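# Fit sandpaper strip onto hand sander under clamps

## Task

Mount the sandpaper strip on the hand sander with each of its two ends held beneath a clamp, and the sheet sitting straight and pressed flat against the sander's base on every side.

## Robot and tools

Robot: two six-joint arms, left_arm and right_arm, each with a two-finger gripper. In the scene frame the origin sits at table-top height midway between the arms, +z points up, +x points out over the table, and left_arm is on the +y side. Measured bases: left_arm at (+0.070, +0.514, +0.027) m, right_arm at (+0.068, -0.359, +0.027) m, both nearly unrotated. Each arm reports its hand position, orientation quaternion (wxyz), velocities and Hand target in its own base frame. Fixed cameras and the table use the scene frame. The gripper's fingers point along its own +z and close along its y; the reported position is the point between closed pads, with fingertips about 19 mm further out when closed and 6 mm when open. A block sticks out about 10 cm along the gripper's +x.

The row: every command row holds 18 numbers, each in [-1, 1], covering both arms even when one is idle. Order: left dx, dy, dz, rx, ry, rz, left gripper position, force_limit, speed; then the same nine for the right arm. dx..rz are an offset, not a pose: a displacement from that arm's Hand target as it stood when the action or move began, along that arm's own base axes, with rotation about the Hand target position. rx, ry, rz form one rotation vector. Scale: 1.0 equals 0.6 m or 180 degrees. Offsets do not accumulate within one action, but a new call starts from the new Hand target, so resending an offset moves further. Six zeros re-request the current Hand target. Gripper position is absolute: +1 is fully open (85 mm), about -0.8 is where pads touch, -1 squeezes until blocked. force_limit (-1 weak to +1 strong) and speed (-1 about 20 mm/s, 0 about 85, +1 about 150) shape the grip; both start at +1. Zeros in the gripper slots are real commands, so resend the last values to leave a gripper unchanged. New force_limit or speed applies only after a position change of at least 0.01.

Tools:
- execute_actions(actions, cameras): actions is a list of actions; each action is up to 15 rows, one per 1/30 s step, and a short table repeats its last row to fill 15 steps (0.5 s). An empty list returns state plus all camera images. cameras takes names or ["all"].
- move(target, speed, blend, stop_force, zero, blocking, cameras): target is one 18-number row or up to 15 rows, every row an offset from the same starting Hand targets. speed is path top speed in m/s (0.002 to 3.6, default 0.25; rotation up to twice that in rad/s), one value or one per target. blend in metres rounds corners in a list. stop_force in N (3 to 120) ends an arm's path once its wrist sensor feels that much resistance; use it with slow approaches to contact, not when turning the gripper or pulling away from something pressed. zero (default true) re-zeroes before the move. blocking=false returns after 0.5 s (not allowed with stop_force). Paths are straight and do not avoid obstacles or the other arm; steer around each arm's own base. The result adds a move: line such as done, off_target, moving, held or fault plus limits (paced = pose clipped, held = steps withheld).
- wait(seconds 0 to 10), stop() to brake a running move, zoom_image(camera, region [x0,y0,x1,y1] pixels, max 504 by 504) on the latest image, zero_wrist_force(arm), finished_scene(scene) once the paper stays fitted without the robot.

Cameras: cam_high, cam_low, cam_end_a, cam_end_b, cam_far, cam_left_wrist, cam_right_wrist, all 896x504.

Reading results: Hand target is the last commanded pose after clipping; the gripper may rest a bit short of it, and the next command, even all zeros, asks again. Orientation commands are clipped to within 32 degrees of the current one per step. object_status: 0 moving, 1 blocked while opening, 2 blocked while closing (a true grip), 3 reached target or pads met. position_measured is in counts: 3 open, ~78 = 60 mm, ~130 = 40 mm, ~180 = 20 mm, ~230 closed. Wrist force and Wrist torque are in the gripper's own axes, showing push from the surface into the arm, with a third line for the peak since last shown. Joint velocities may read within noise. MOTOR HOT warns of heating.

Cautions: arms are stiff; aiming even slightly beyond firm contact can trigger a fault stop (about 150 N net force, or wrist joints beyond 26 N m, elbow/shoulder 139 N m), freezing the arm for 10 s. Approach contacts slowly with stop_force and retract afterwards. Do not let the arms press or collide with each other, and do not let a gripper close onto the other's fingers. Avoid slams, fast swings of held parts, hard grips on parts still resting on something, and dropping anything; anything leaving the table fails the task. Stretched arms, held loads or unreachable targets heat motors toward an over-temperature stop.

Each tool is called after ">>>" as a command line: name --argument value for each argument, lists and objects as JSON in quotes; but a table of rows of numbers goes row by row, as --pt "numbers of a row", without its own name.

## Session

>>> execute_actions --actions '[]'

Scene clock: 0.00 s.
left_arm: end_effector_position=(+0.0221, -0.3969, +0.2475) position_measured=3 object_status=3 end_effector_quat_wxyz=(-0.214, +0.267, +0.939, -0.051) | right_arm: end_effector_position=(+0.4734, +0.2896, +0.2162) position_measured=3 object_status=3 end_effector_quat_wxyz=(-0.178, +0.295, +0.930, +0.130)
Joint positions: left_arm=[-1.574 -1.755 2.01 -1.806 -2.013 -1.016] | right_arm=[3.732 -1.781 -1.693 -1.259 2.016 1.2]
Joint velocities: within noise
Joint torques (N m): no reading
Wrist force (N): no reading
Wrist torque (N m): no reading
Wrist force, peak (N): no reading
Hand target: left_arm +0.0221, -0.3969, +0.2475; -0.214, +0.267, +0.939, -0.051 | right_arm +0.4734, +0.2896, +0.2162; -0.178, +0.295, +0.930, +0.130
Tool commands: left_gripper/position=+1.0 left_gripper/force_limit=+1.0 left_gripper/speed=+1.0 right_gripper/position=+1.0 right_gripper/force_limit=+1.0 right_gripper/speed=+1.0

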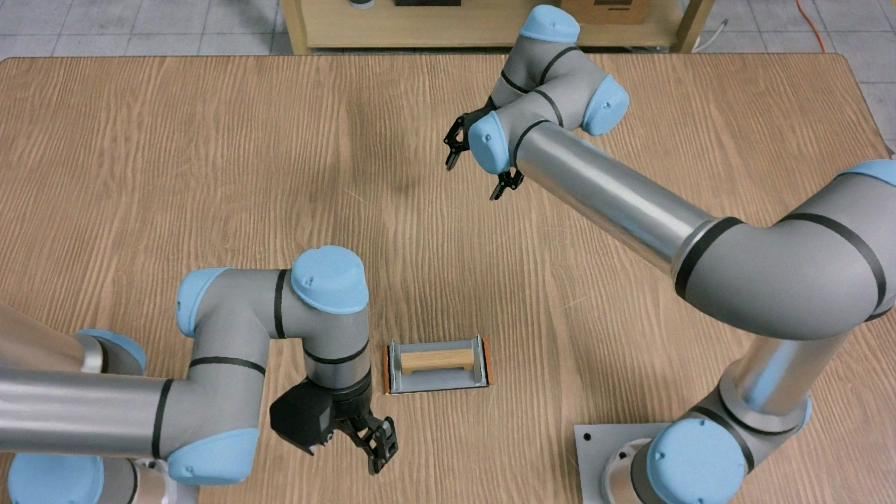

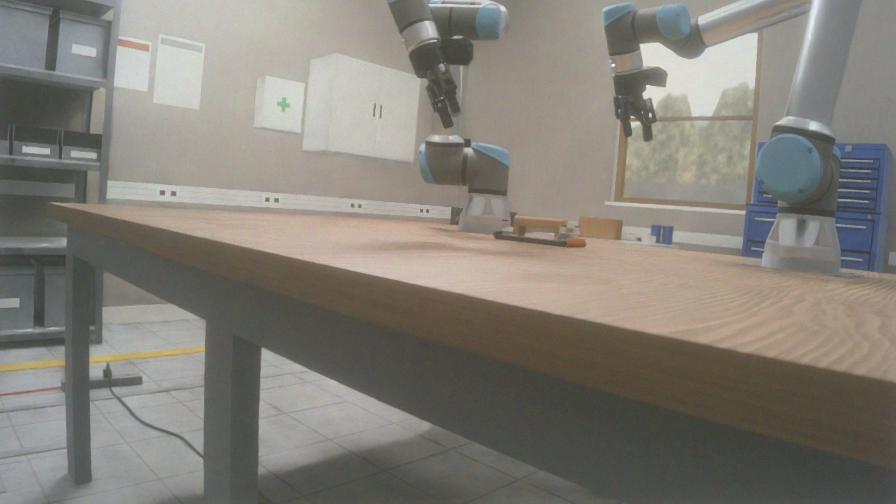

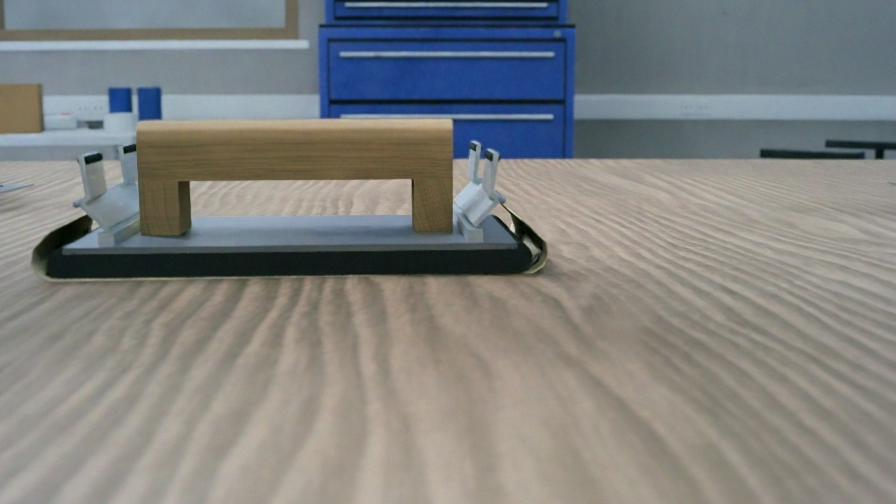

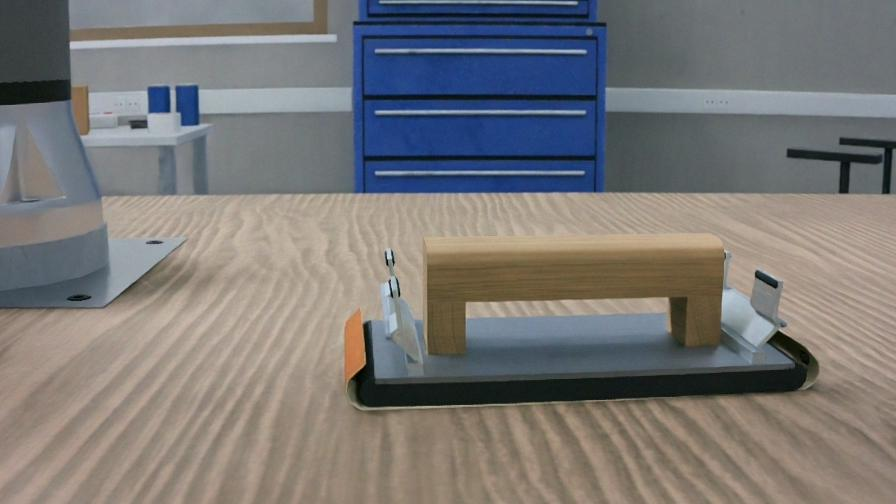

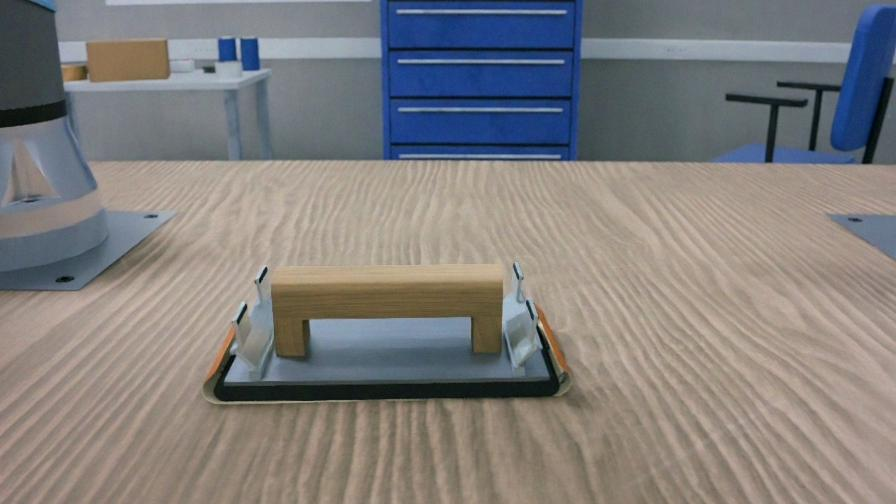

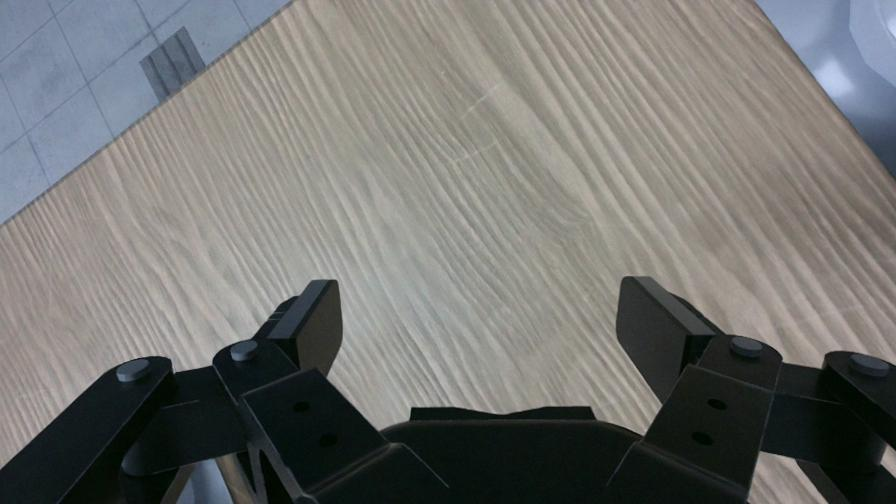

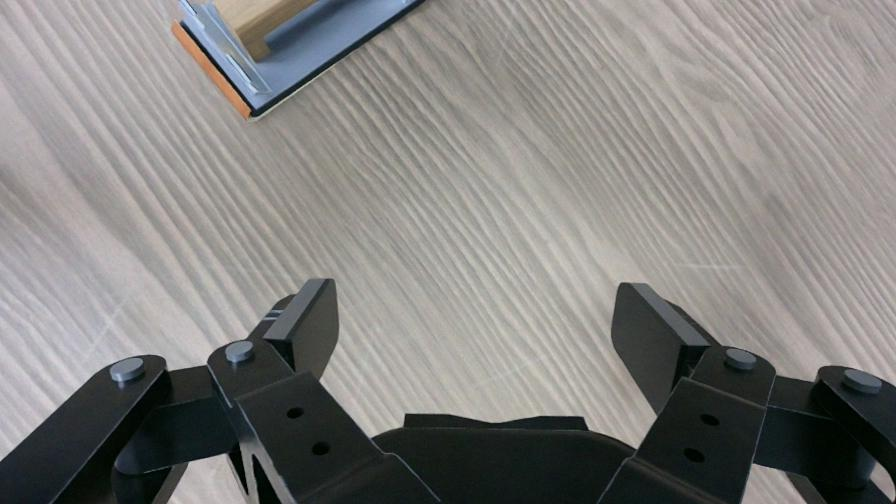

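>>> zoom_image --camera "cam_end_a" --region '[0, 100, 250, 300]'

>>> zoom_image --camera "cam_end_a" --region '[400, 100, 600, 300]'

>>> zoom_image --camera "cam_end_b" --region '[310, 210, 510, 430]'

>>> zoom_image --camera "cam_end_b" --region '[650, 210, 850, 430]'

>>> zoom_image --camera "cam_far" --region '[180, 220, 600, 420]'

>>> zoom_image --camera "cam_high" --region '[360, 310, 520, 410]'

>>> zoom_image --camera "cam_right_wrist" --region '[150, 0, 450, 140]'

Scaled by 2.016.

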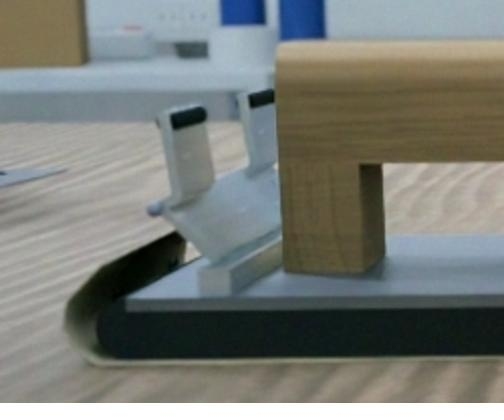

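Scaled by 2.520.

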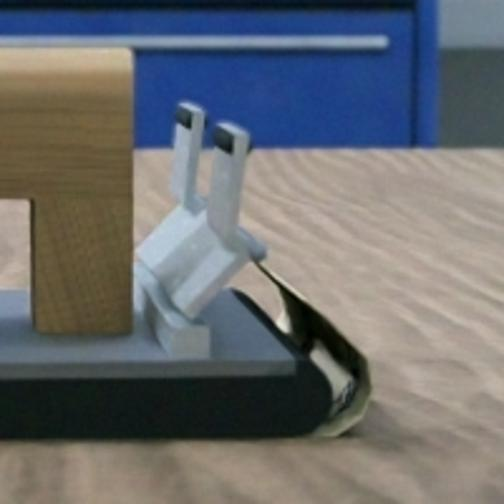

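Scaled by 2.291.

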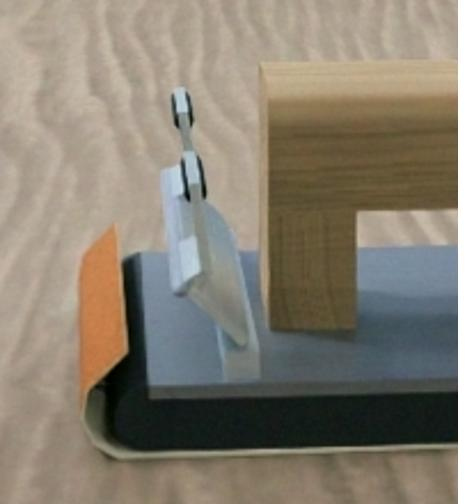

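Scaled by 2.291.

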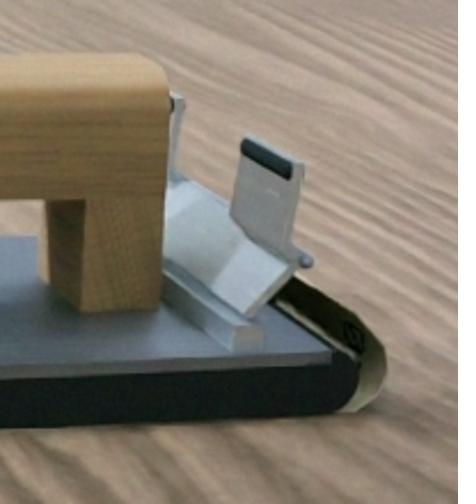

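Scaled by 1.200.

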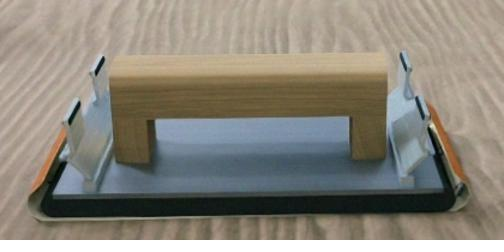

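Scaled by 3.150.

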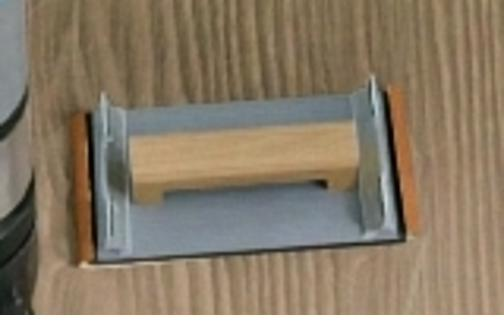

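Scaled by 1.680.

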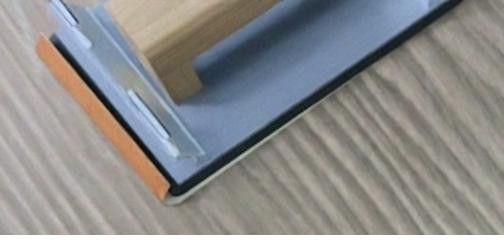

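>>> move --target '[0.371, 0.178, -0.1408, 0.0208, 0.1233, 0.6482, 1, 1, 1, -0.3857, -0.2177, -0.0887, 0.0445, 0.0727, -0.2886, 1, 1, 1]' --speed 0.4 --cameras '["all"]'

Scene clock: 65.40 s.
left_arm: end_effector_position=(+0.2447, -0.2901, +0.1630) position_measured=3 object_status=3 end_effector_quat_wxyz=(+0.224, +0.672, -0.670, +0.224) | right_arm: end_effector_position=(+0.2420, +0.1590, +0.1630) position_measured=3 object_status=3 end_effector_quat_wxyz=(-0.224, +0.671, +0.671, +0.224)
Joint positions: left_arm=[-1.004 -1.912 2.596 -2.82 -1.899 -2.673] | right_arm=[3.744 -0.988 -2.653 -0.668 2.089 2.281]
Joint torques (N m): left_arm=[-12.89 5.03 -12.62 -6.97 0.94 -1.48] | right_arm=[11.84 11.19 10.45 0.94 -0.97 1.68]
Wrist force (N): left_arm=[0.3 -0.1 -0.4] | right_arm=[-0.5 1.1 -0.2]
Wrist torque (N m): left_arm=[0.00 0.00 0.00] | right_arm=[0.14 -0.03 -0.12]
Wrist force, peak (N): left_arm=[0.0 -0.2 -1.1] | right_arm=[-1.4 0.3 0.1]
Hand target: left_arm +0.2447, -0.2901, +0.1630; +0.224, +0.672, -0.670, +0.224 | right_arm +0.2420, +0.1590, +0.1630; -0.224, +0.671, +0.671, +0.224
Off the commanded pose: left_arm 0.000 m, 0 deg | right_arm 0.000 m, 0 deg.
move: done
camera_calibration:
cam_left_wrist: T_world_to_cam=[[-0.999616, 0.0168307, -0.0220223, 0.260881], [0.0228249, 0.950614, -0.309535, 0.339094], [0.015725, -0.309918, -0.950633, 0.190999], [0, 0, 0, 1]] pos_world=[0.250038, -0.267545, 0.292277]
cam_right_wrist: T_world_to_cam=[[0.999918, 0.0100404, -0.00795383, -0.236094], [0.00715056, -0.952731, -0.30373, 0.218546], [-0.0106274, 0.303648, -0.952725, 0.238674], [0, 0, 0, 1]] pos_world=[0.237048, 0.138113, 0.291892]

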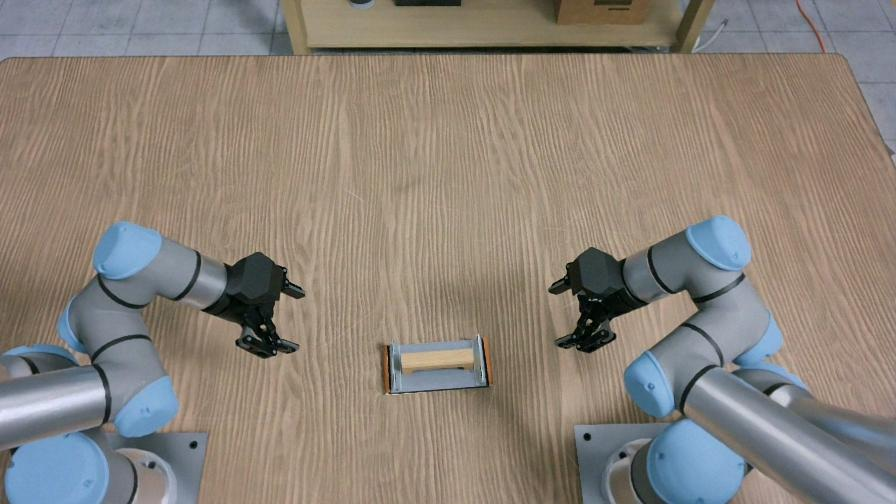

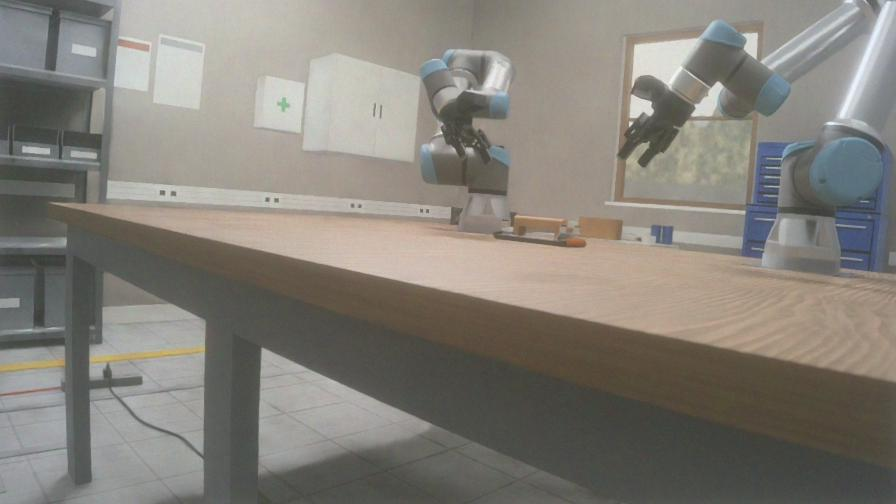

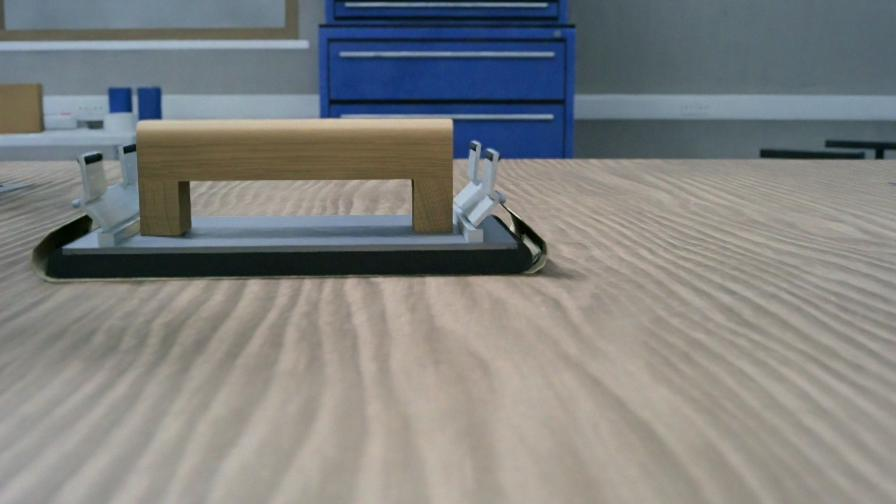

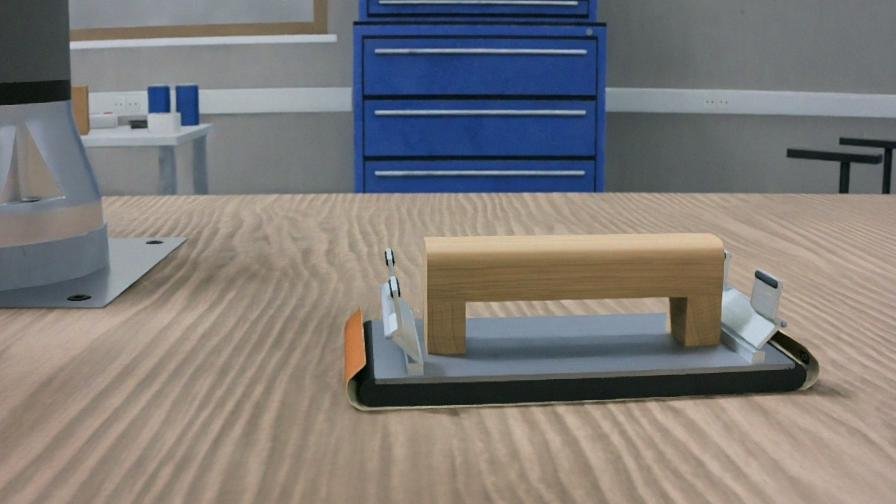

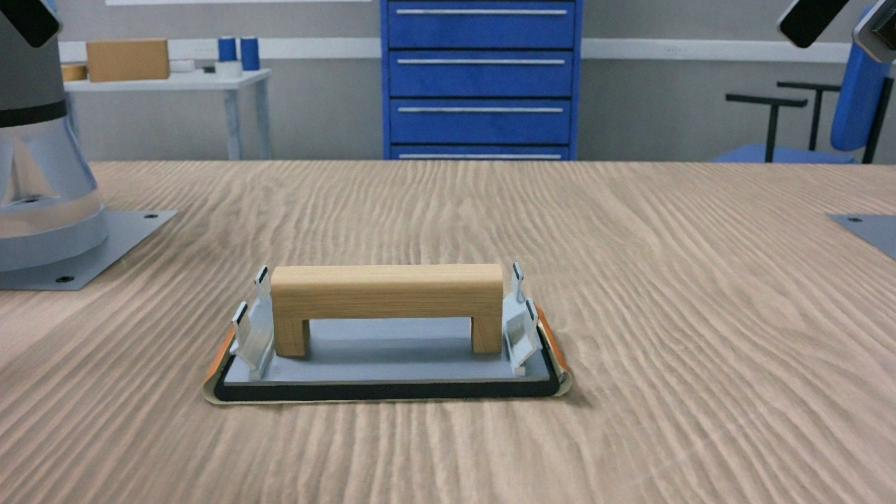

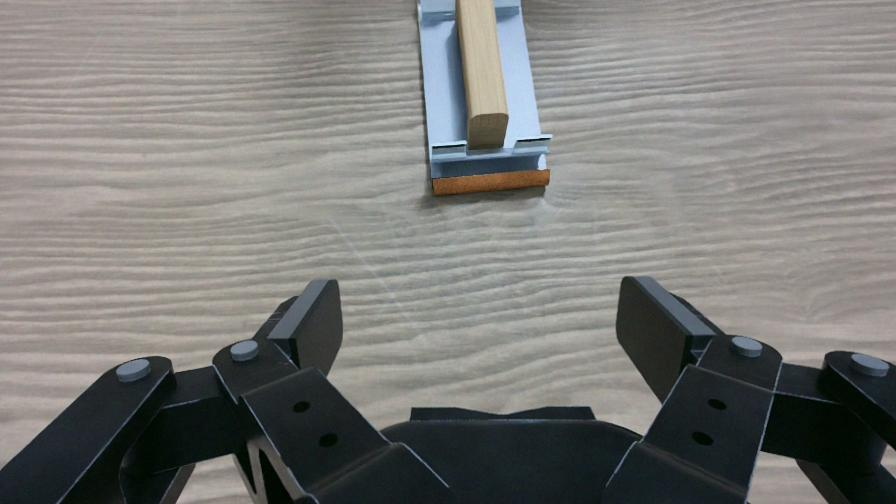

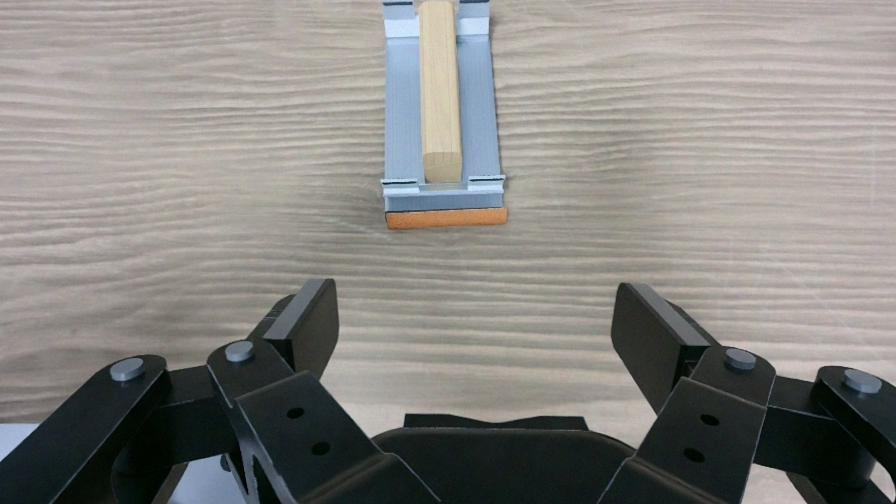

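>>> zoom_image --camera "cam_left_wrist" --region '[400, 0, 580, 210]'

>>> zoom_image --camera "cam_right_wrist" --region '[360, 0, 540, 240]'

Scaled by 2.400.

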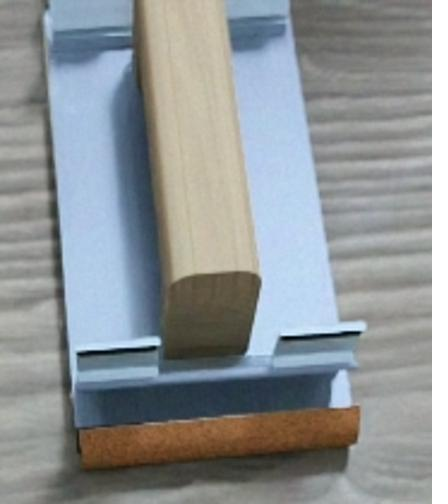

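Scaled by 2.100.

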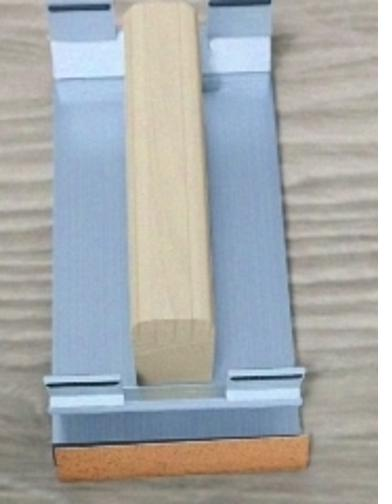

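>>> move --pt "0 0 0 0 0 0 1 1 1 -0.0067 0.054 -0.109 0.0048 -0.161 0.4836 -0.8 -1 0" --pt "0 0 0 0 0 0 1 1 1 -0.0133 0.1083 -0.2183 -0.0093 0.310 -0.931 -0.8 -1 0" --blend '[0.05, 0]' --speed 0.4 --cameras '["cam_high", "cam_end_a", "cam_end_b", "cam_far", "cam_left_wrist", "cam_right_wrist"]'

Scene clock: 147.93 s.
left_arm: end_effector_position=(+0.2447, -0.2901, +0.1630) position_measured=3 object_status=3 end_effector_quat_wxyz=(+0.224, +0.672, -0.670, +0.224) | right_arm: end_effector_position=(+0.2340, +0.2240, +0.0320) position_measured=229 object_status=3 end_effector_quat_wxyz=(+0.000, +0.728, -0.685, +0.001)
Joint positions: left_arm=[-1.004 -1.912 2.596 -2.82 -1.899 -2.673] | right_arm=[4.33 -1.419 -2.568 -0.727 1.57 -0.444]
Joint torques (N m): left_arm=[-12.88 -14.16 -13.71 -6.82 0.68 -1.71] | right_arm=[11.45 -1.26 7.63 5.29 -2.13 -1.37]
Wrist force (N): left_arm=[0.0 0.1 -0.3] | right_arm=[1.1 0.0 0.6]
Wrist torque (N m): left_arm=[0.03 0.05 0.00] | right_arm=[-0.04 -0.04 -0.06]
Wrist force, peak (N): left_arm=[0.4 0.4 -0.6] | right_arm=[1.0 -2.0 1.0]
Hand target: left_arm +0.2447, -0.2901, +0.1630; +0.224, +0.672, -0.670, +0.224 | right_arm +0.2340, +0.2240, +0.0320; +0.000, +0.729, -0.685, +0.001
Off the commanded pose: left_arm 0.000 m, 0 deg | right_arm 0.000 m, 0 deg.
move: done
camera_calibration:
cam_left_wrist: T_world_to_cam=[[-0.999619, 0.0166098, -0.0220566, 0.260831], [0.0226255, 0.950619, -0.309536, 0.339115], [0.0158261, -0.309917, -0.950632, 0.190879], [0, 0, 0, 1]] pos_world=[0.250038, -0.267545, 0.292177]
cam_right_wrist: T_world_to_cam=[[-0.997835, -0.0645115, -0.012762, 0.254593], [-0.0651238, 0.942406, 0.328069, -0.186992], [-0.00913729, 0.32819, -0.944567, 0.0879856], [0, 0, 0, 1]] pos_world=[0.242668, 0.163771, 0.147704]
Images, in order (width x height): cam_high 896x504, cam_end_a 896x504, cam_end_b 896x504, cam_far 896x504, cam_left_wrist 896x504, cam_right_wrist 896x504.

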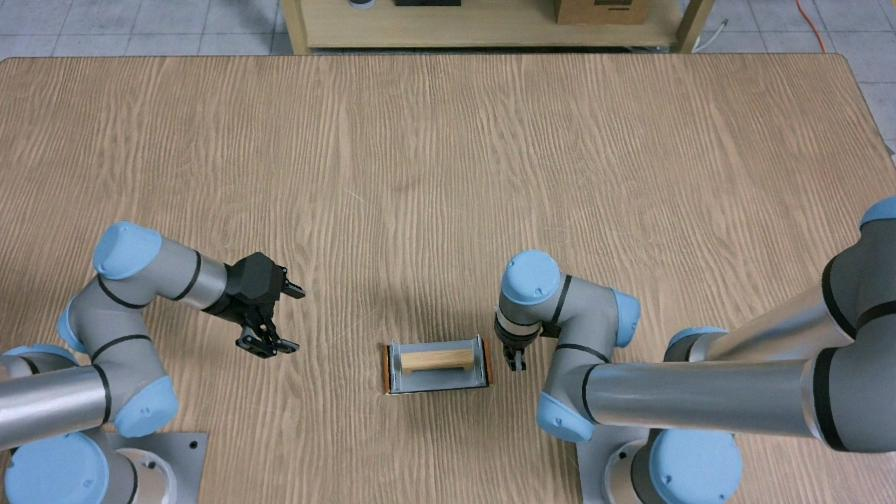

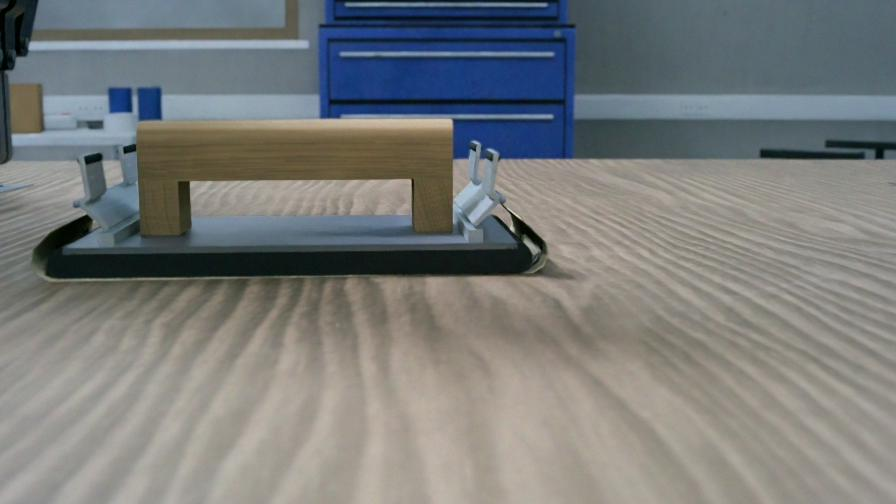

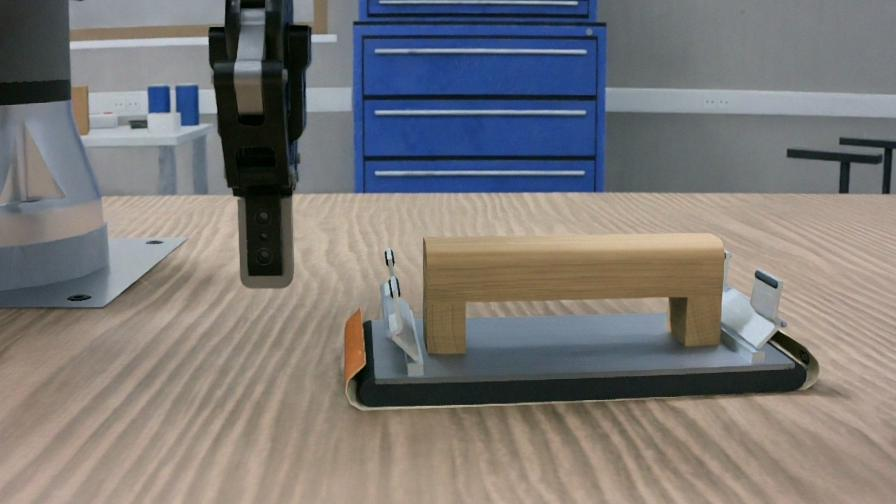

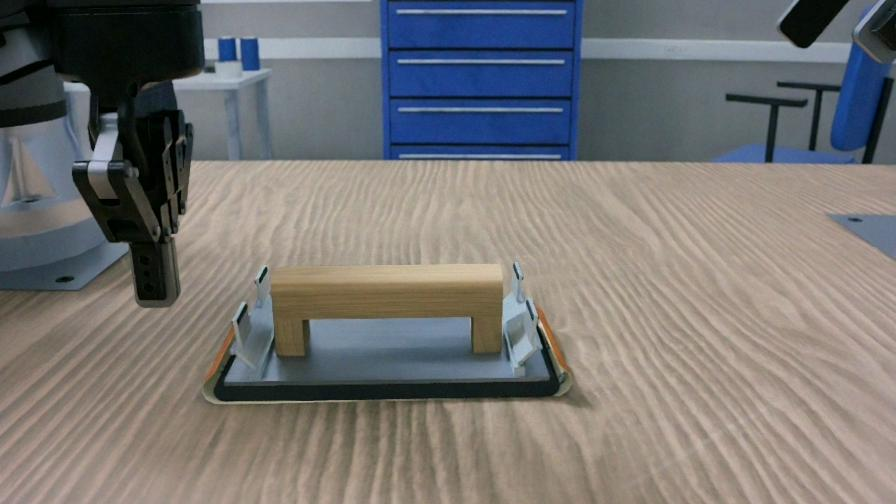

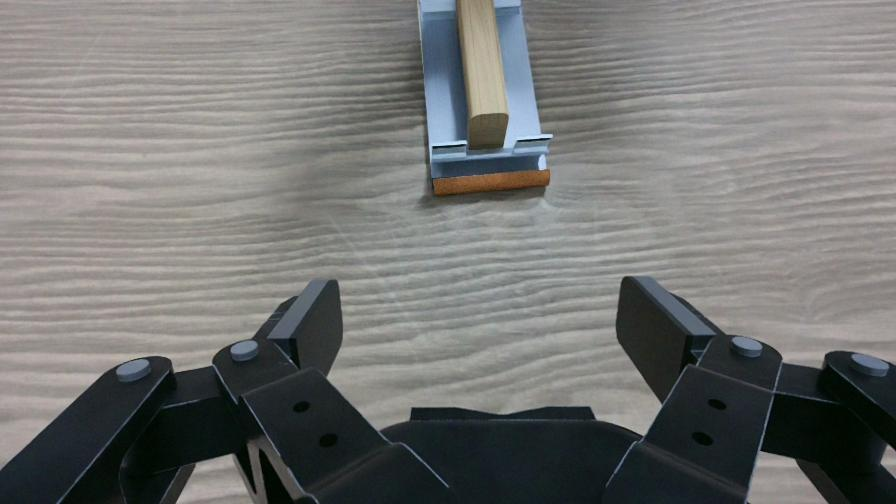

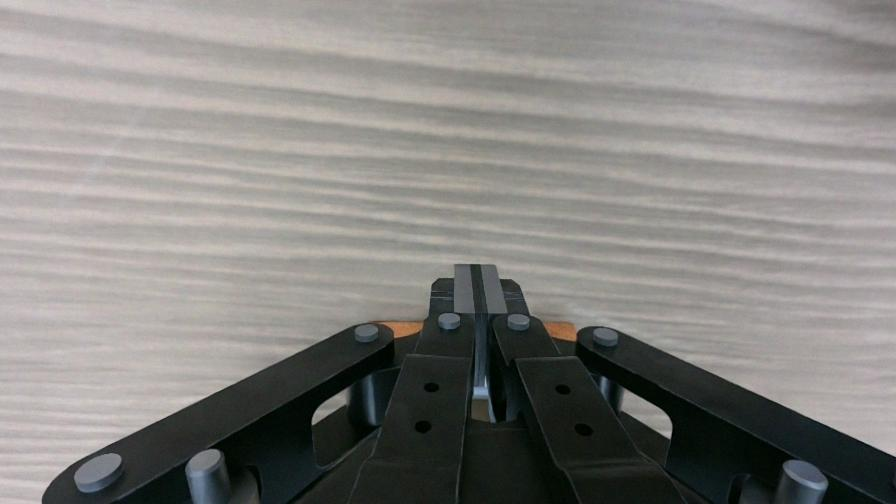

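>>> zoom_image --camera "cam_end_b" --region '[330, 240, 440, 420]'

>>> zoom_image --camera "cam_end_b" --region '[700, 250, 830, 400]'

>>> zoom_image --camera "cam_end_a" --region '[440, 130, 560, 280]'

>>> zoom_image --camera "cam_end_a" --region '[20, 130, 150, 290]'

>>> zoom_image --camera "cam_far" --region '[490, 250, 590, 410]'

>>> zoom_image --camera "cam_left_wrist" --region '[420, 120, 560, 200]'

Scaled by 2.800.

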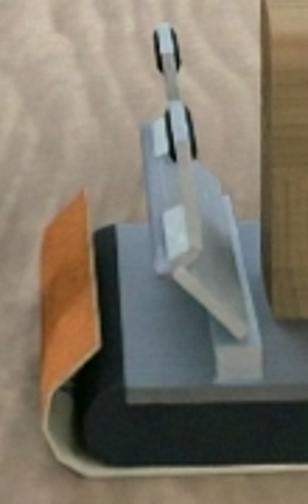

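Scaled by 3.360.

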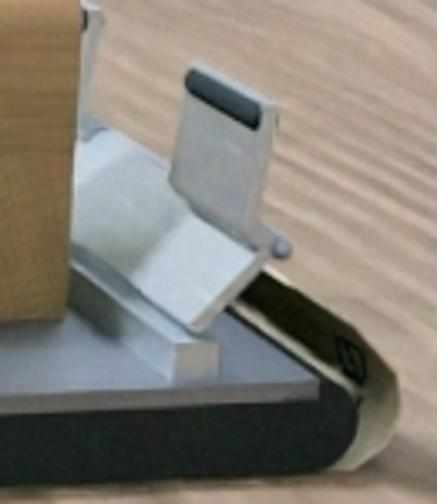

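Scaled by 3.360.

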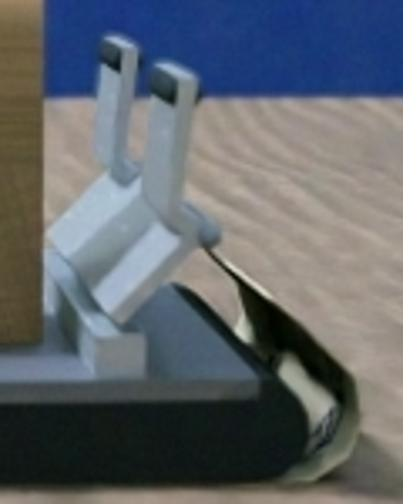

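Scaled by 3.150.

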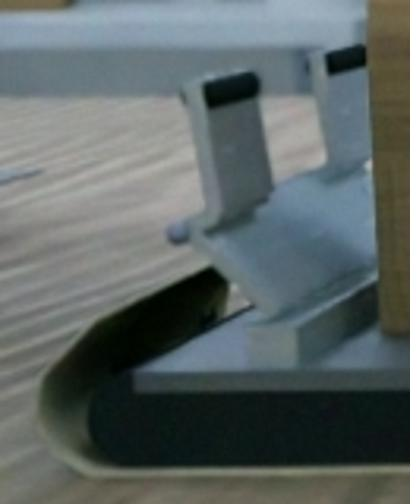

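Scaled by 3.150.

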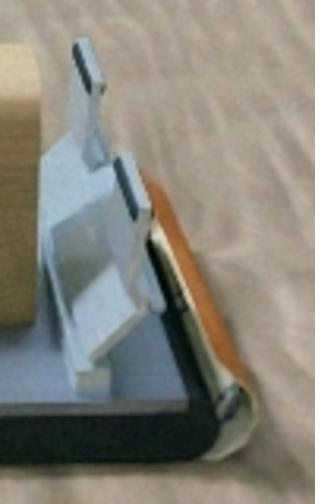

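Scaled by 3.600.

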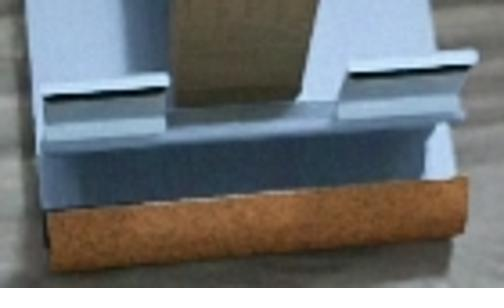

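>>> move --target '[0, 0, 0, 0, 0, 0, 1, 1, 1, 0, 0, -0.045, 0, 0, 0, -0.8, -1, 0]' --speed 0.15 --cameras '["cam_end_b"]'

>>> move --target '[0, 0, 0, 0, 0, 0, 1, 1, 1, 0, 0, -0.03, 0, 0, 0, -0.8, -1, 0]' --speed 0.01 --stop_force 4 --cameras '["cam_end_b", "cam_far"]'

Scene clock: 184.23 s.
left_arm: end_effector_position=(+0.2447, -0.2901, +0.1630) position_measured=3 object_status=3 end_effector_quat_wxyz=(+0.224, +0.672, -0.670, +0.224) | right_arm: end_effector_position=(+0.2340, +0.2240, +0.0050) position_measured=229 object_status=3 end_effector_quat_wxyz=(+0.000, +0.729, -0.685, +0.001)
Joint positions: left_arm=[-1.004 -1.912 2.596 -2.82 -1.899 -2.673] | right_arm=[4.33 -1.514 -2.603 -0.597 1.57 -0.444]
Joint torques (N m): left_arm=[-13.05 -13.95 -13.01 -6.93 0.8 -1.56] | right_arm=[-16.86 0.41 2.48 5.45 2.13 -1.49]
Wrist force (N): left_arm=[0.3 0.2 -0.3] | right_arm=[1.4 -0.2 0.6]
Wrist torque (N m): left_arm=[0.04 0.01 0.00] | right_arm=[-0.10 -0.08 -0.03]
Wrist force, peak (N): left_arm=[0.5 0.2 -0.5] | right_arm=[1.4 0.0 1.4]
Hand target: left_arm +0.2447, -0.2901, +0.1630; +0.224, +0.672, -0.670, +0.224 | right_arm +0.2340, +0.2240, +0.0050; +0.000, +0.729, -0.685, +0.001
Off the commanded pose: left_arm 0.000 m, 0 deg | right_arm 0.000 m, 0 deg.
move: done
Images, in order (width x height): cam_end_b 896x504.

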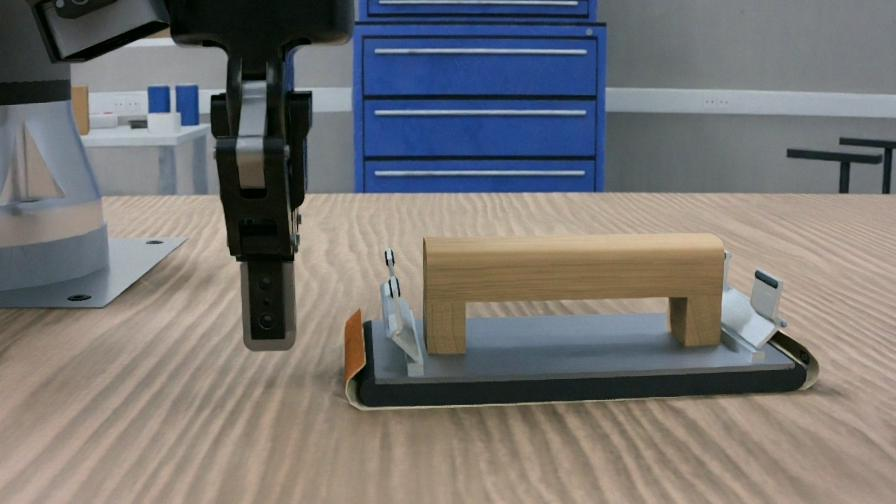

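Scene clock: 186.93 s.
left_arm: end_effector_position=(+0.2447, -0.2901, +0.1630) position_measured=3 object_status=3 end_effector_quat_wxyz=(+0.224, +0.672, -0.670, +0.224) | right_arm: end_effector_position=(+0.2340, +0.2239, -0.0086) position_measured=229 object_status=3 end_effector_quat_wxyz=(+0.000, +0.729, -0.685, +0.001)
Joint positions: left_arm=[-1.004 -1.912 2.596 -2.82 -1.899 -2.673] | right_arm=[4.33 -1.567 -2.618 -0.528 1.57 -0.444]
Joint torques (N m): left_arm=[-11.85 -14.05 -13.63 -6.62 0.63 -1.52] | right_arm=[3.92 25.22 26.09 2.82 -2.01 -0.17]
Wrist force (N): left_arm=[0.2 0.2 -0.2] | right_arm=[0.4 0.4 1.0]
Wrist torque (N m): left_arm=[0.04 0.02 0.00] | right_arm=[0.01 0.06 -0.06]
Wrist force, peak (N): left_arm=[0.2 0.4 -0.5] | right_arm=[30.8 14.6 -75.9]
Hand target: left_arm +0.2447, -0.2901, +0.1630; +0.224, +0.672, -0.670, +0.224 | right_arm +0.2340, +0.2240, -0.0086; +0.000, +0.729, -0.685, +0.001 (not the last commanded pose)
Off the commanded pose: left_arm 0.000 m, 0 deg | right_arm 0.004 m, 0 deg.
move: contact (right_arm)
Images, in order (width x height): cam_end_b 896x504, cam_far 896x504.

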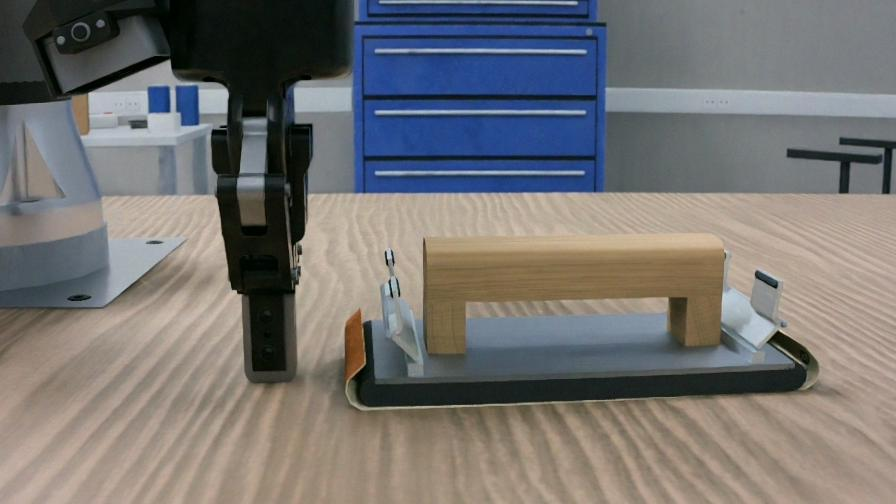

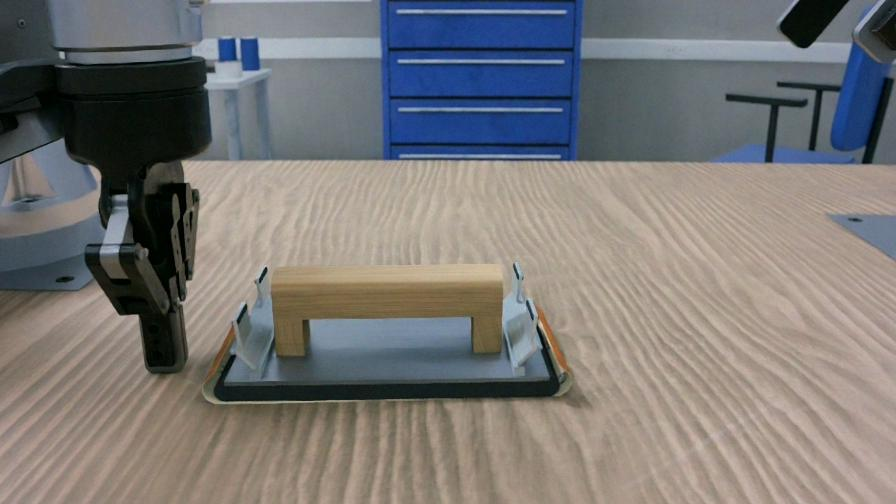

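>>> move --pt "0 0 0 0 0 0 1 1 1 0 0 0.006 0 0 0 -0.8 -1 0" --pt "0 0 0 0 0 0 1 1 1 -0.0022 0.0367 0.006 0 0 0 -0.8 -1 0" --speed 0.06 --blend '[0.002, 0]' --cameras '["cam_end_b", "cam_far", "cam_left_wrist", "cam_end_a"]'

>>> zoom_image --camera "cam_end_b" --region '[280, 240, 440, 420]'

Scene clock: 190.23 s.
left_arm: end_effector_position=(+0.2447, -0.2901, +0.1630) position_measured=3 object_status=3 end_effector_quat_wxyz=(+0.224, +0.672, -0.670, +0.224) | right_arm: end_effector_position=(+0.2327, +0.2458, -0.0050) position_measured=229 object_status=3 end_effector_quat_wxyz=(+0.000, +0.729, -0.685, +0.001)
Joint positions: left_arm=[-1.004 -1.912 2.596 -2.82 -1.899 -2.673] | right_arm=[4.36 -1.59 -2.577 -0.547 1.57 -0.414]
Joint torques (N m): left_arm=[-11.82 -12.81 -12.86 -6.74 0.85 -1.56] | right_arm=[12.7 2.02 29.45 4.55 2 1.09]
Wrist force (N): left_arm=[0.2 0.0 -0.2] | right_arm=[0.4 0.3 0.7]
Wrist torque (N m): left_arm=[0.01 0.03 0.00] | right_arm=[0.03 0.09 -0.17]
Wrist force, peak (N): left_arm=[0.3 0.2 -0.7] | right_arm=[0.6 0.6 1.4]
Hand target: left_arm +0.2447, -0.2901, +0.1630; +0.224, +0.672, -0.670, +0.224 | right_arm +0.2327, +0.2460, -0.0050; +0.000, +0.729, -0.685, +0.001
Off the commanded pose: left_arm 0.000 m, 0 deg | right_arm 0.000 m, 0 deg.
move: done; blend cut to 0.0018 m at target 1
camera_calibration:
cam_left_wrist: T_world_to_cam=[[-0.999619, 0.0166098, -0.0220566, 0.260831], [0.0226255, 0.950619, -0.309536, 0.339115], [0.0158261, -0.309917, -0.950632, 0.190879], [0, 0, 0, 1]] pos_world=[0.250038, -0.267545, 0.292177]
Images, in order (width x height): cam_end_a 896x504, cam_end_b 896x504, cam_far 896x504, cam_left_wrist 896x504.

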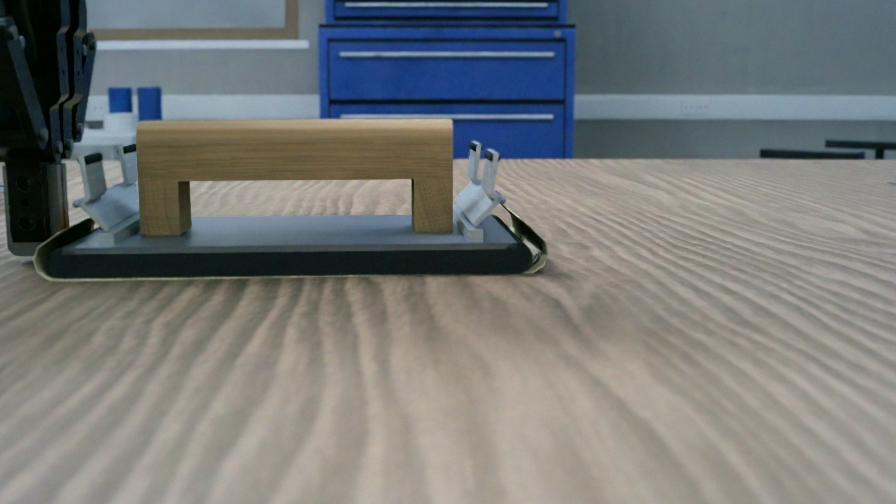

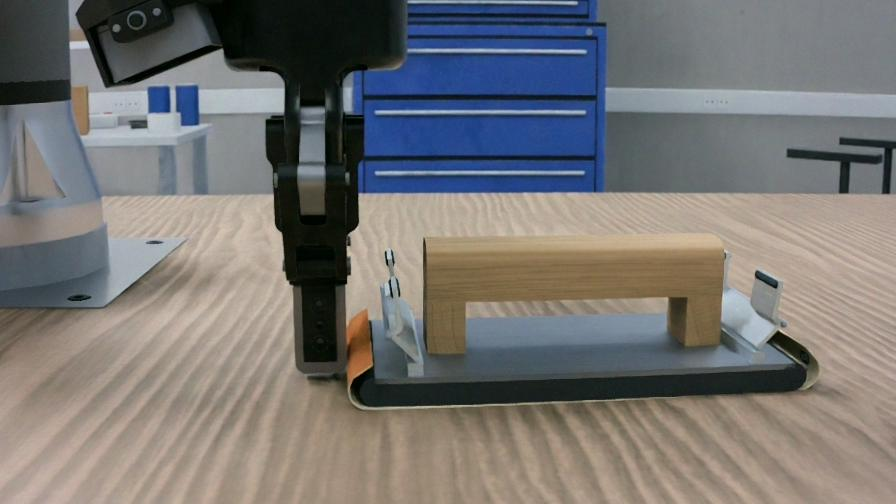

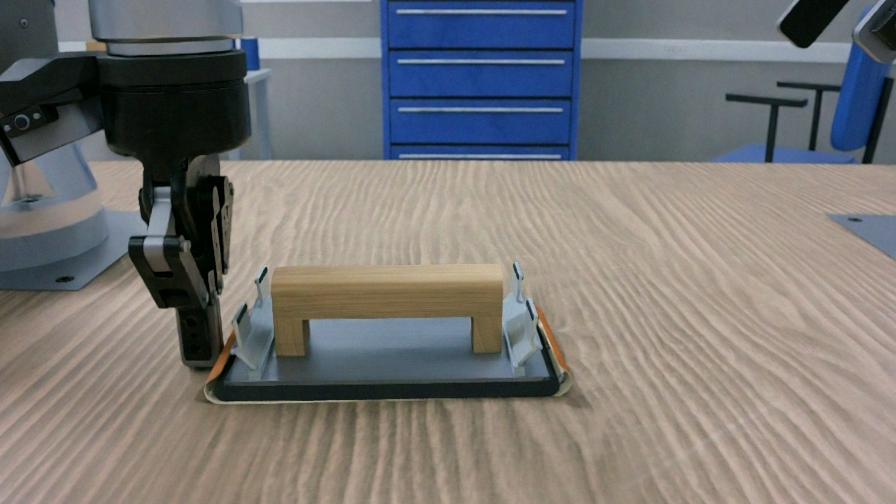

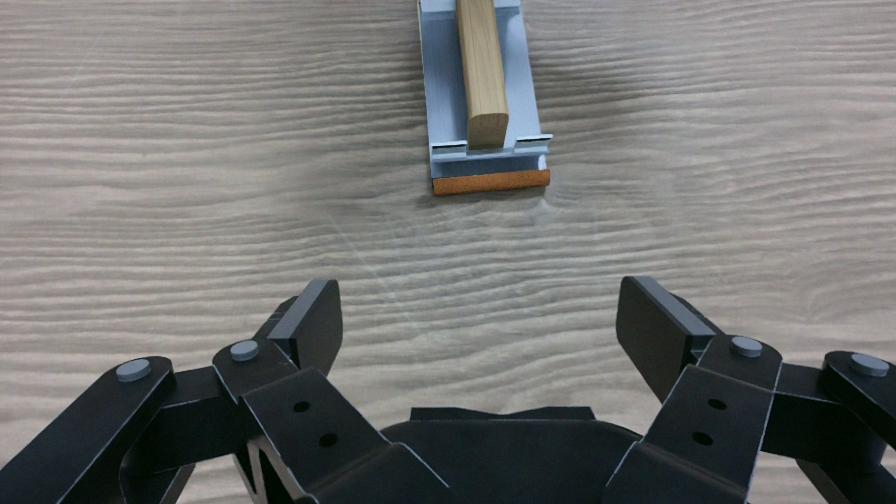

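Scaled by 2.800.

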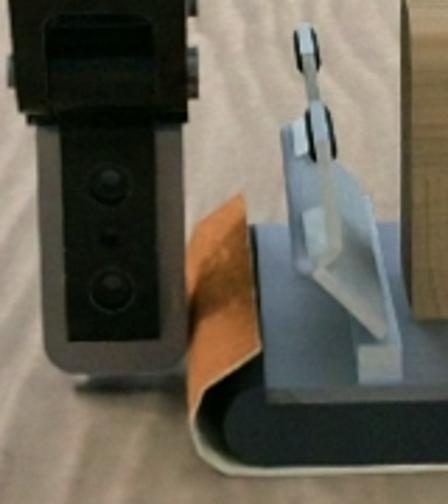

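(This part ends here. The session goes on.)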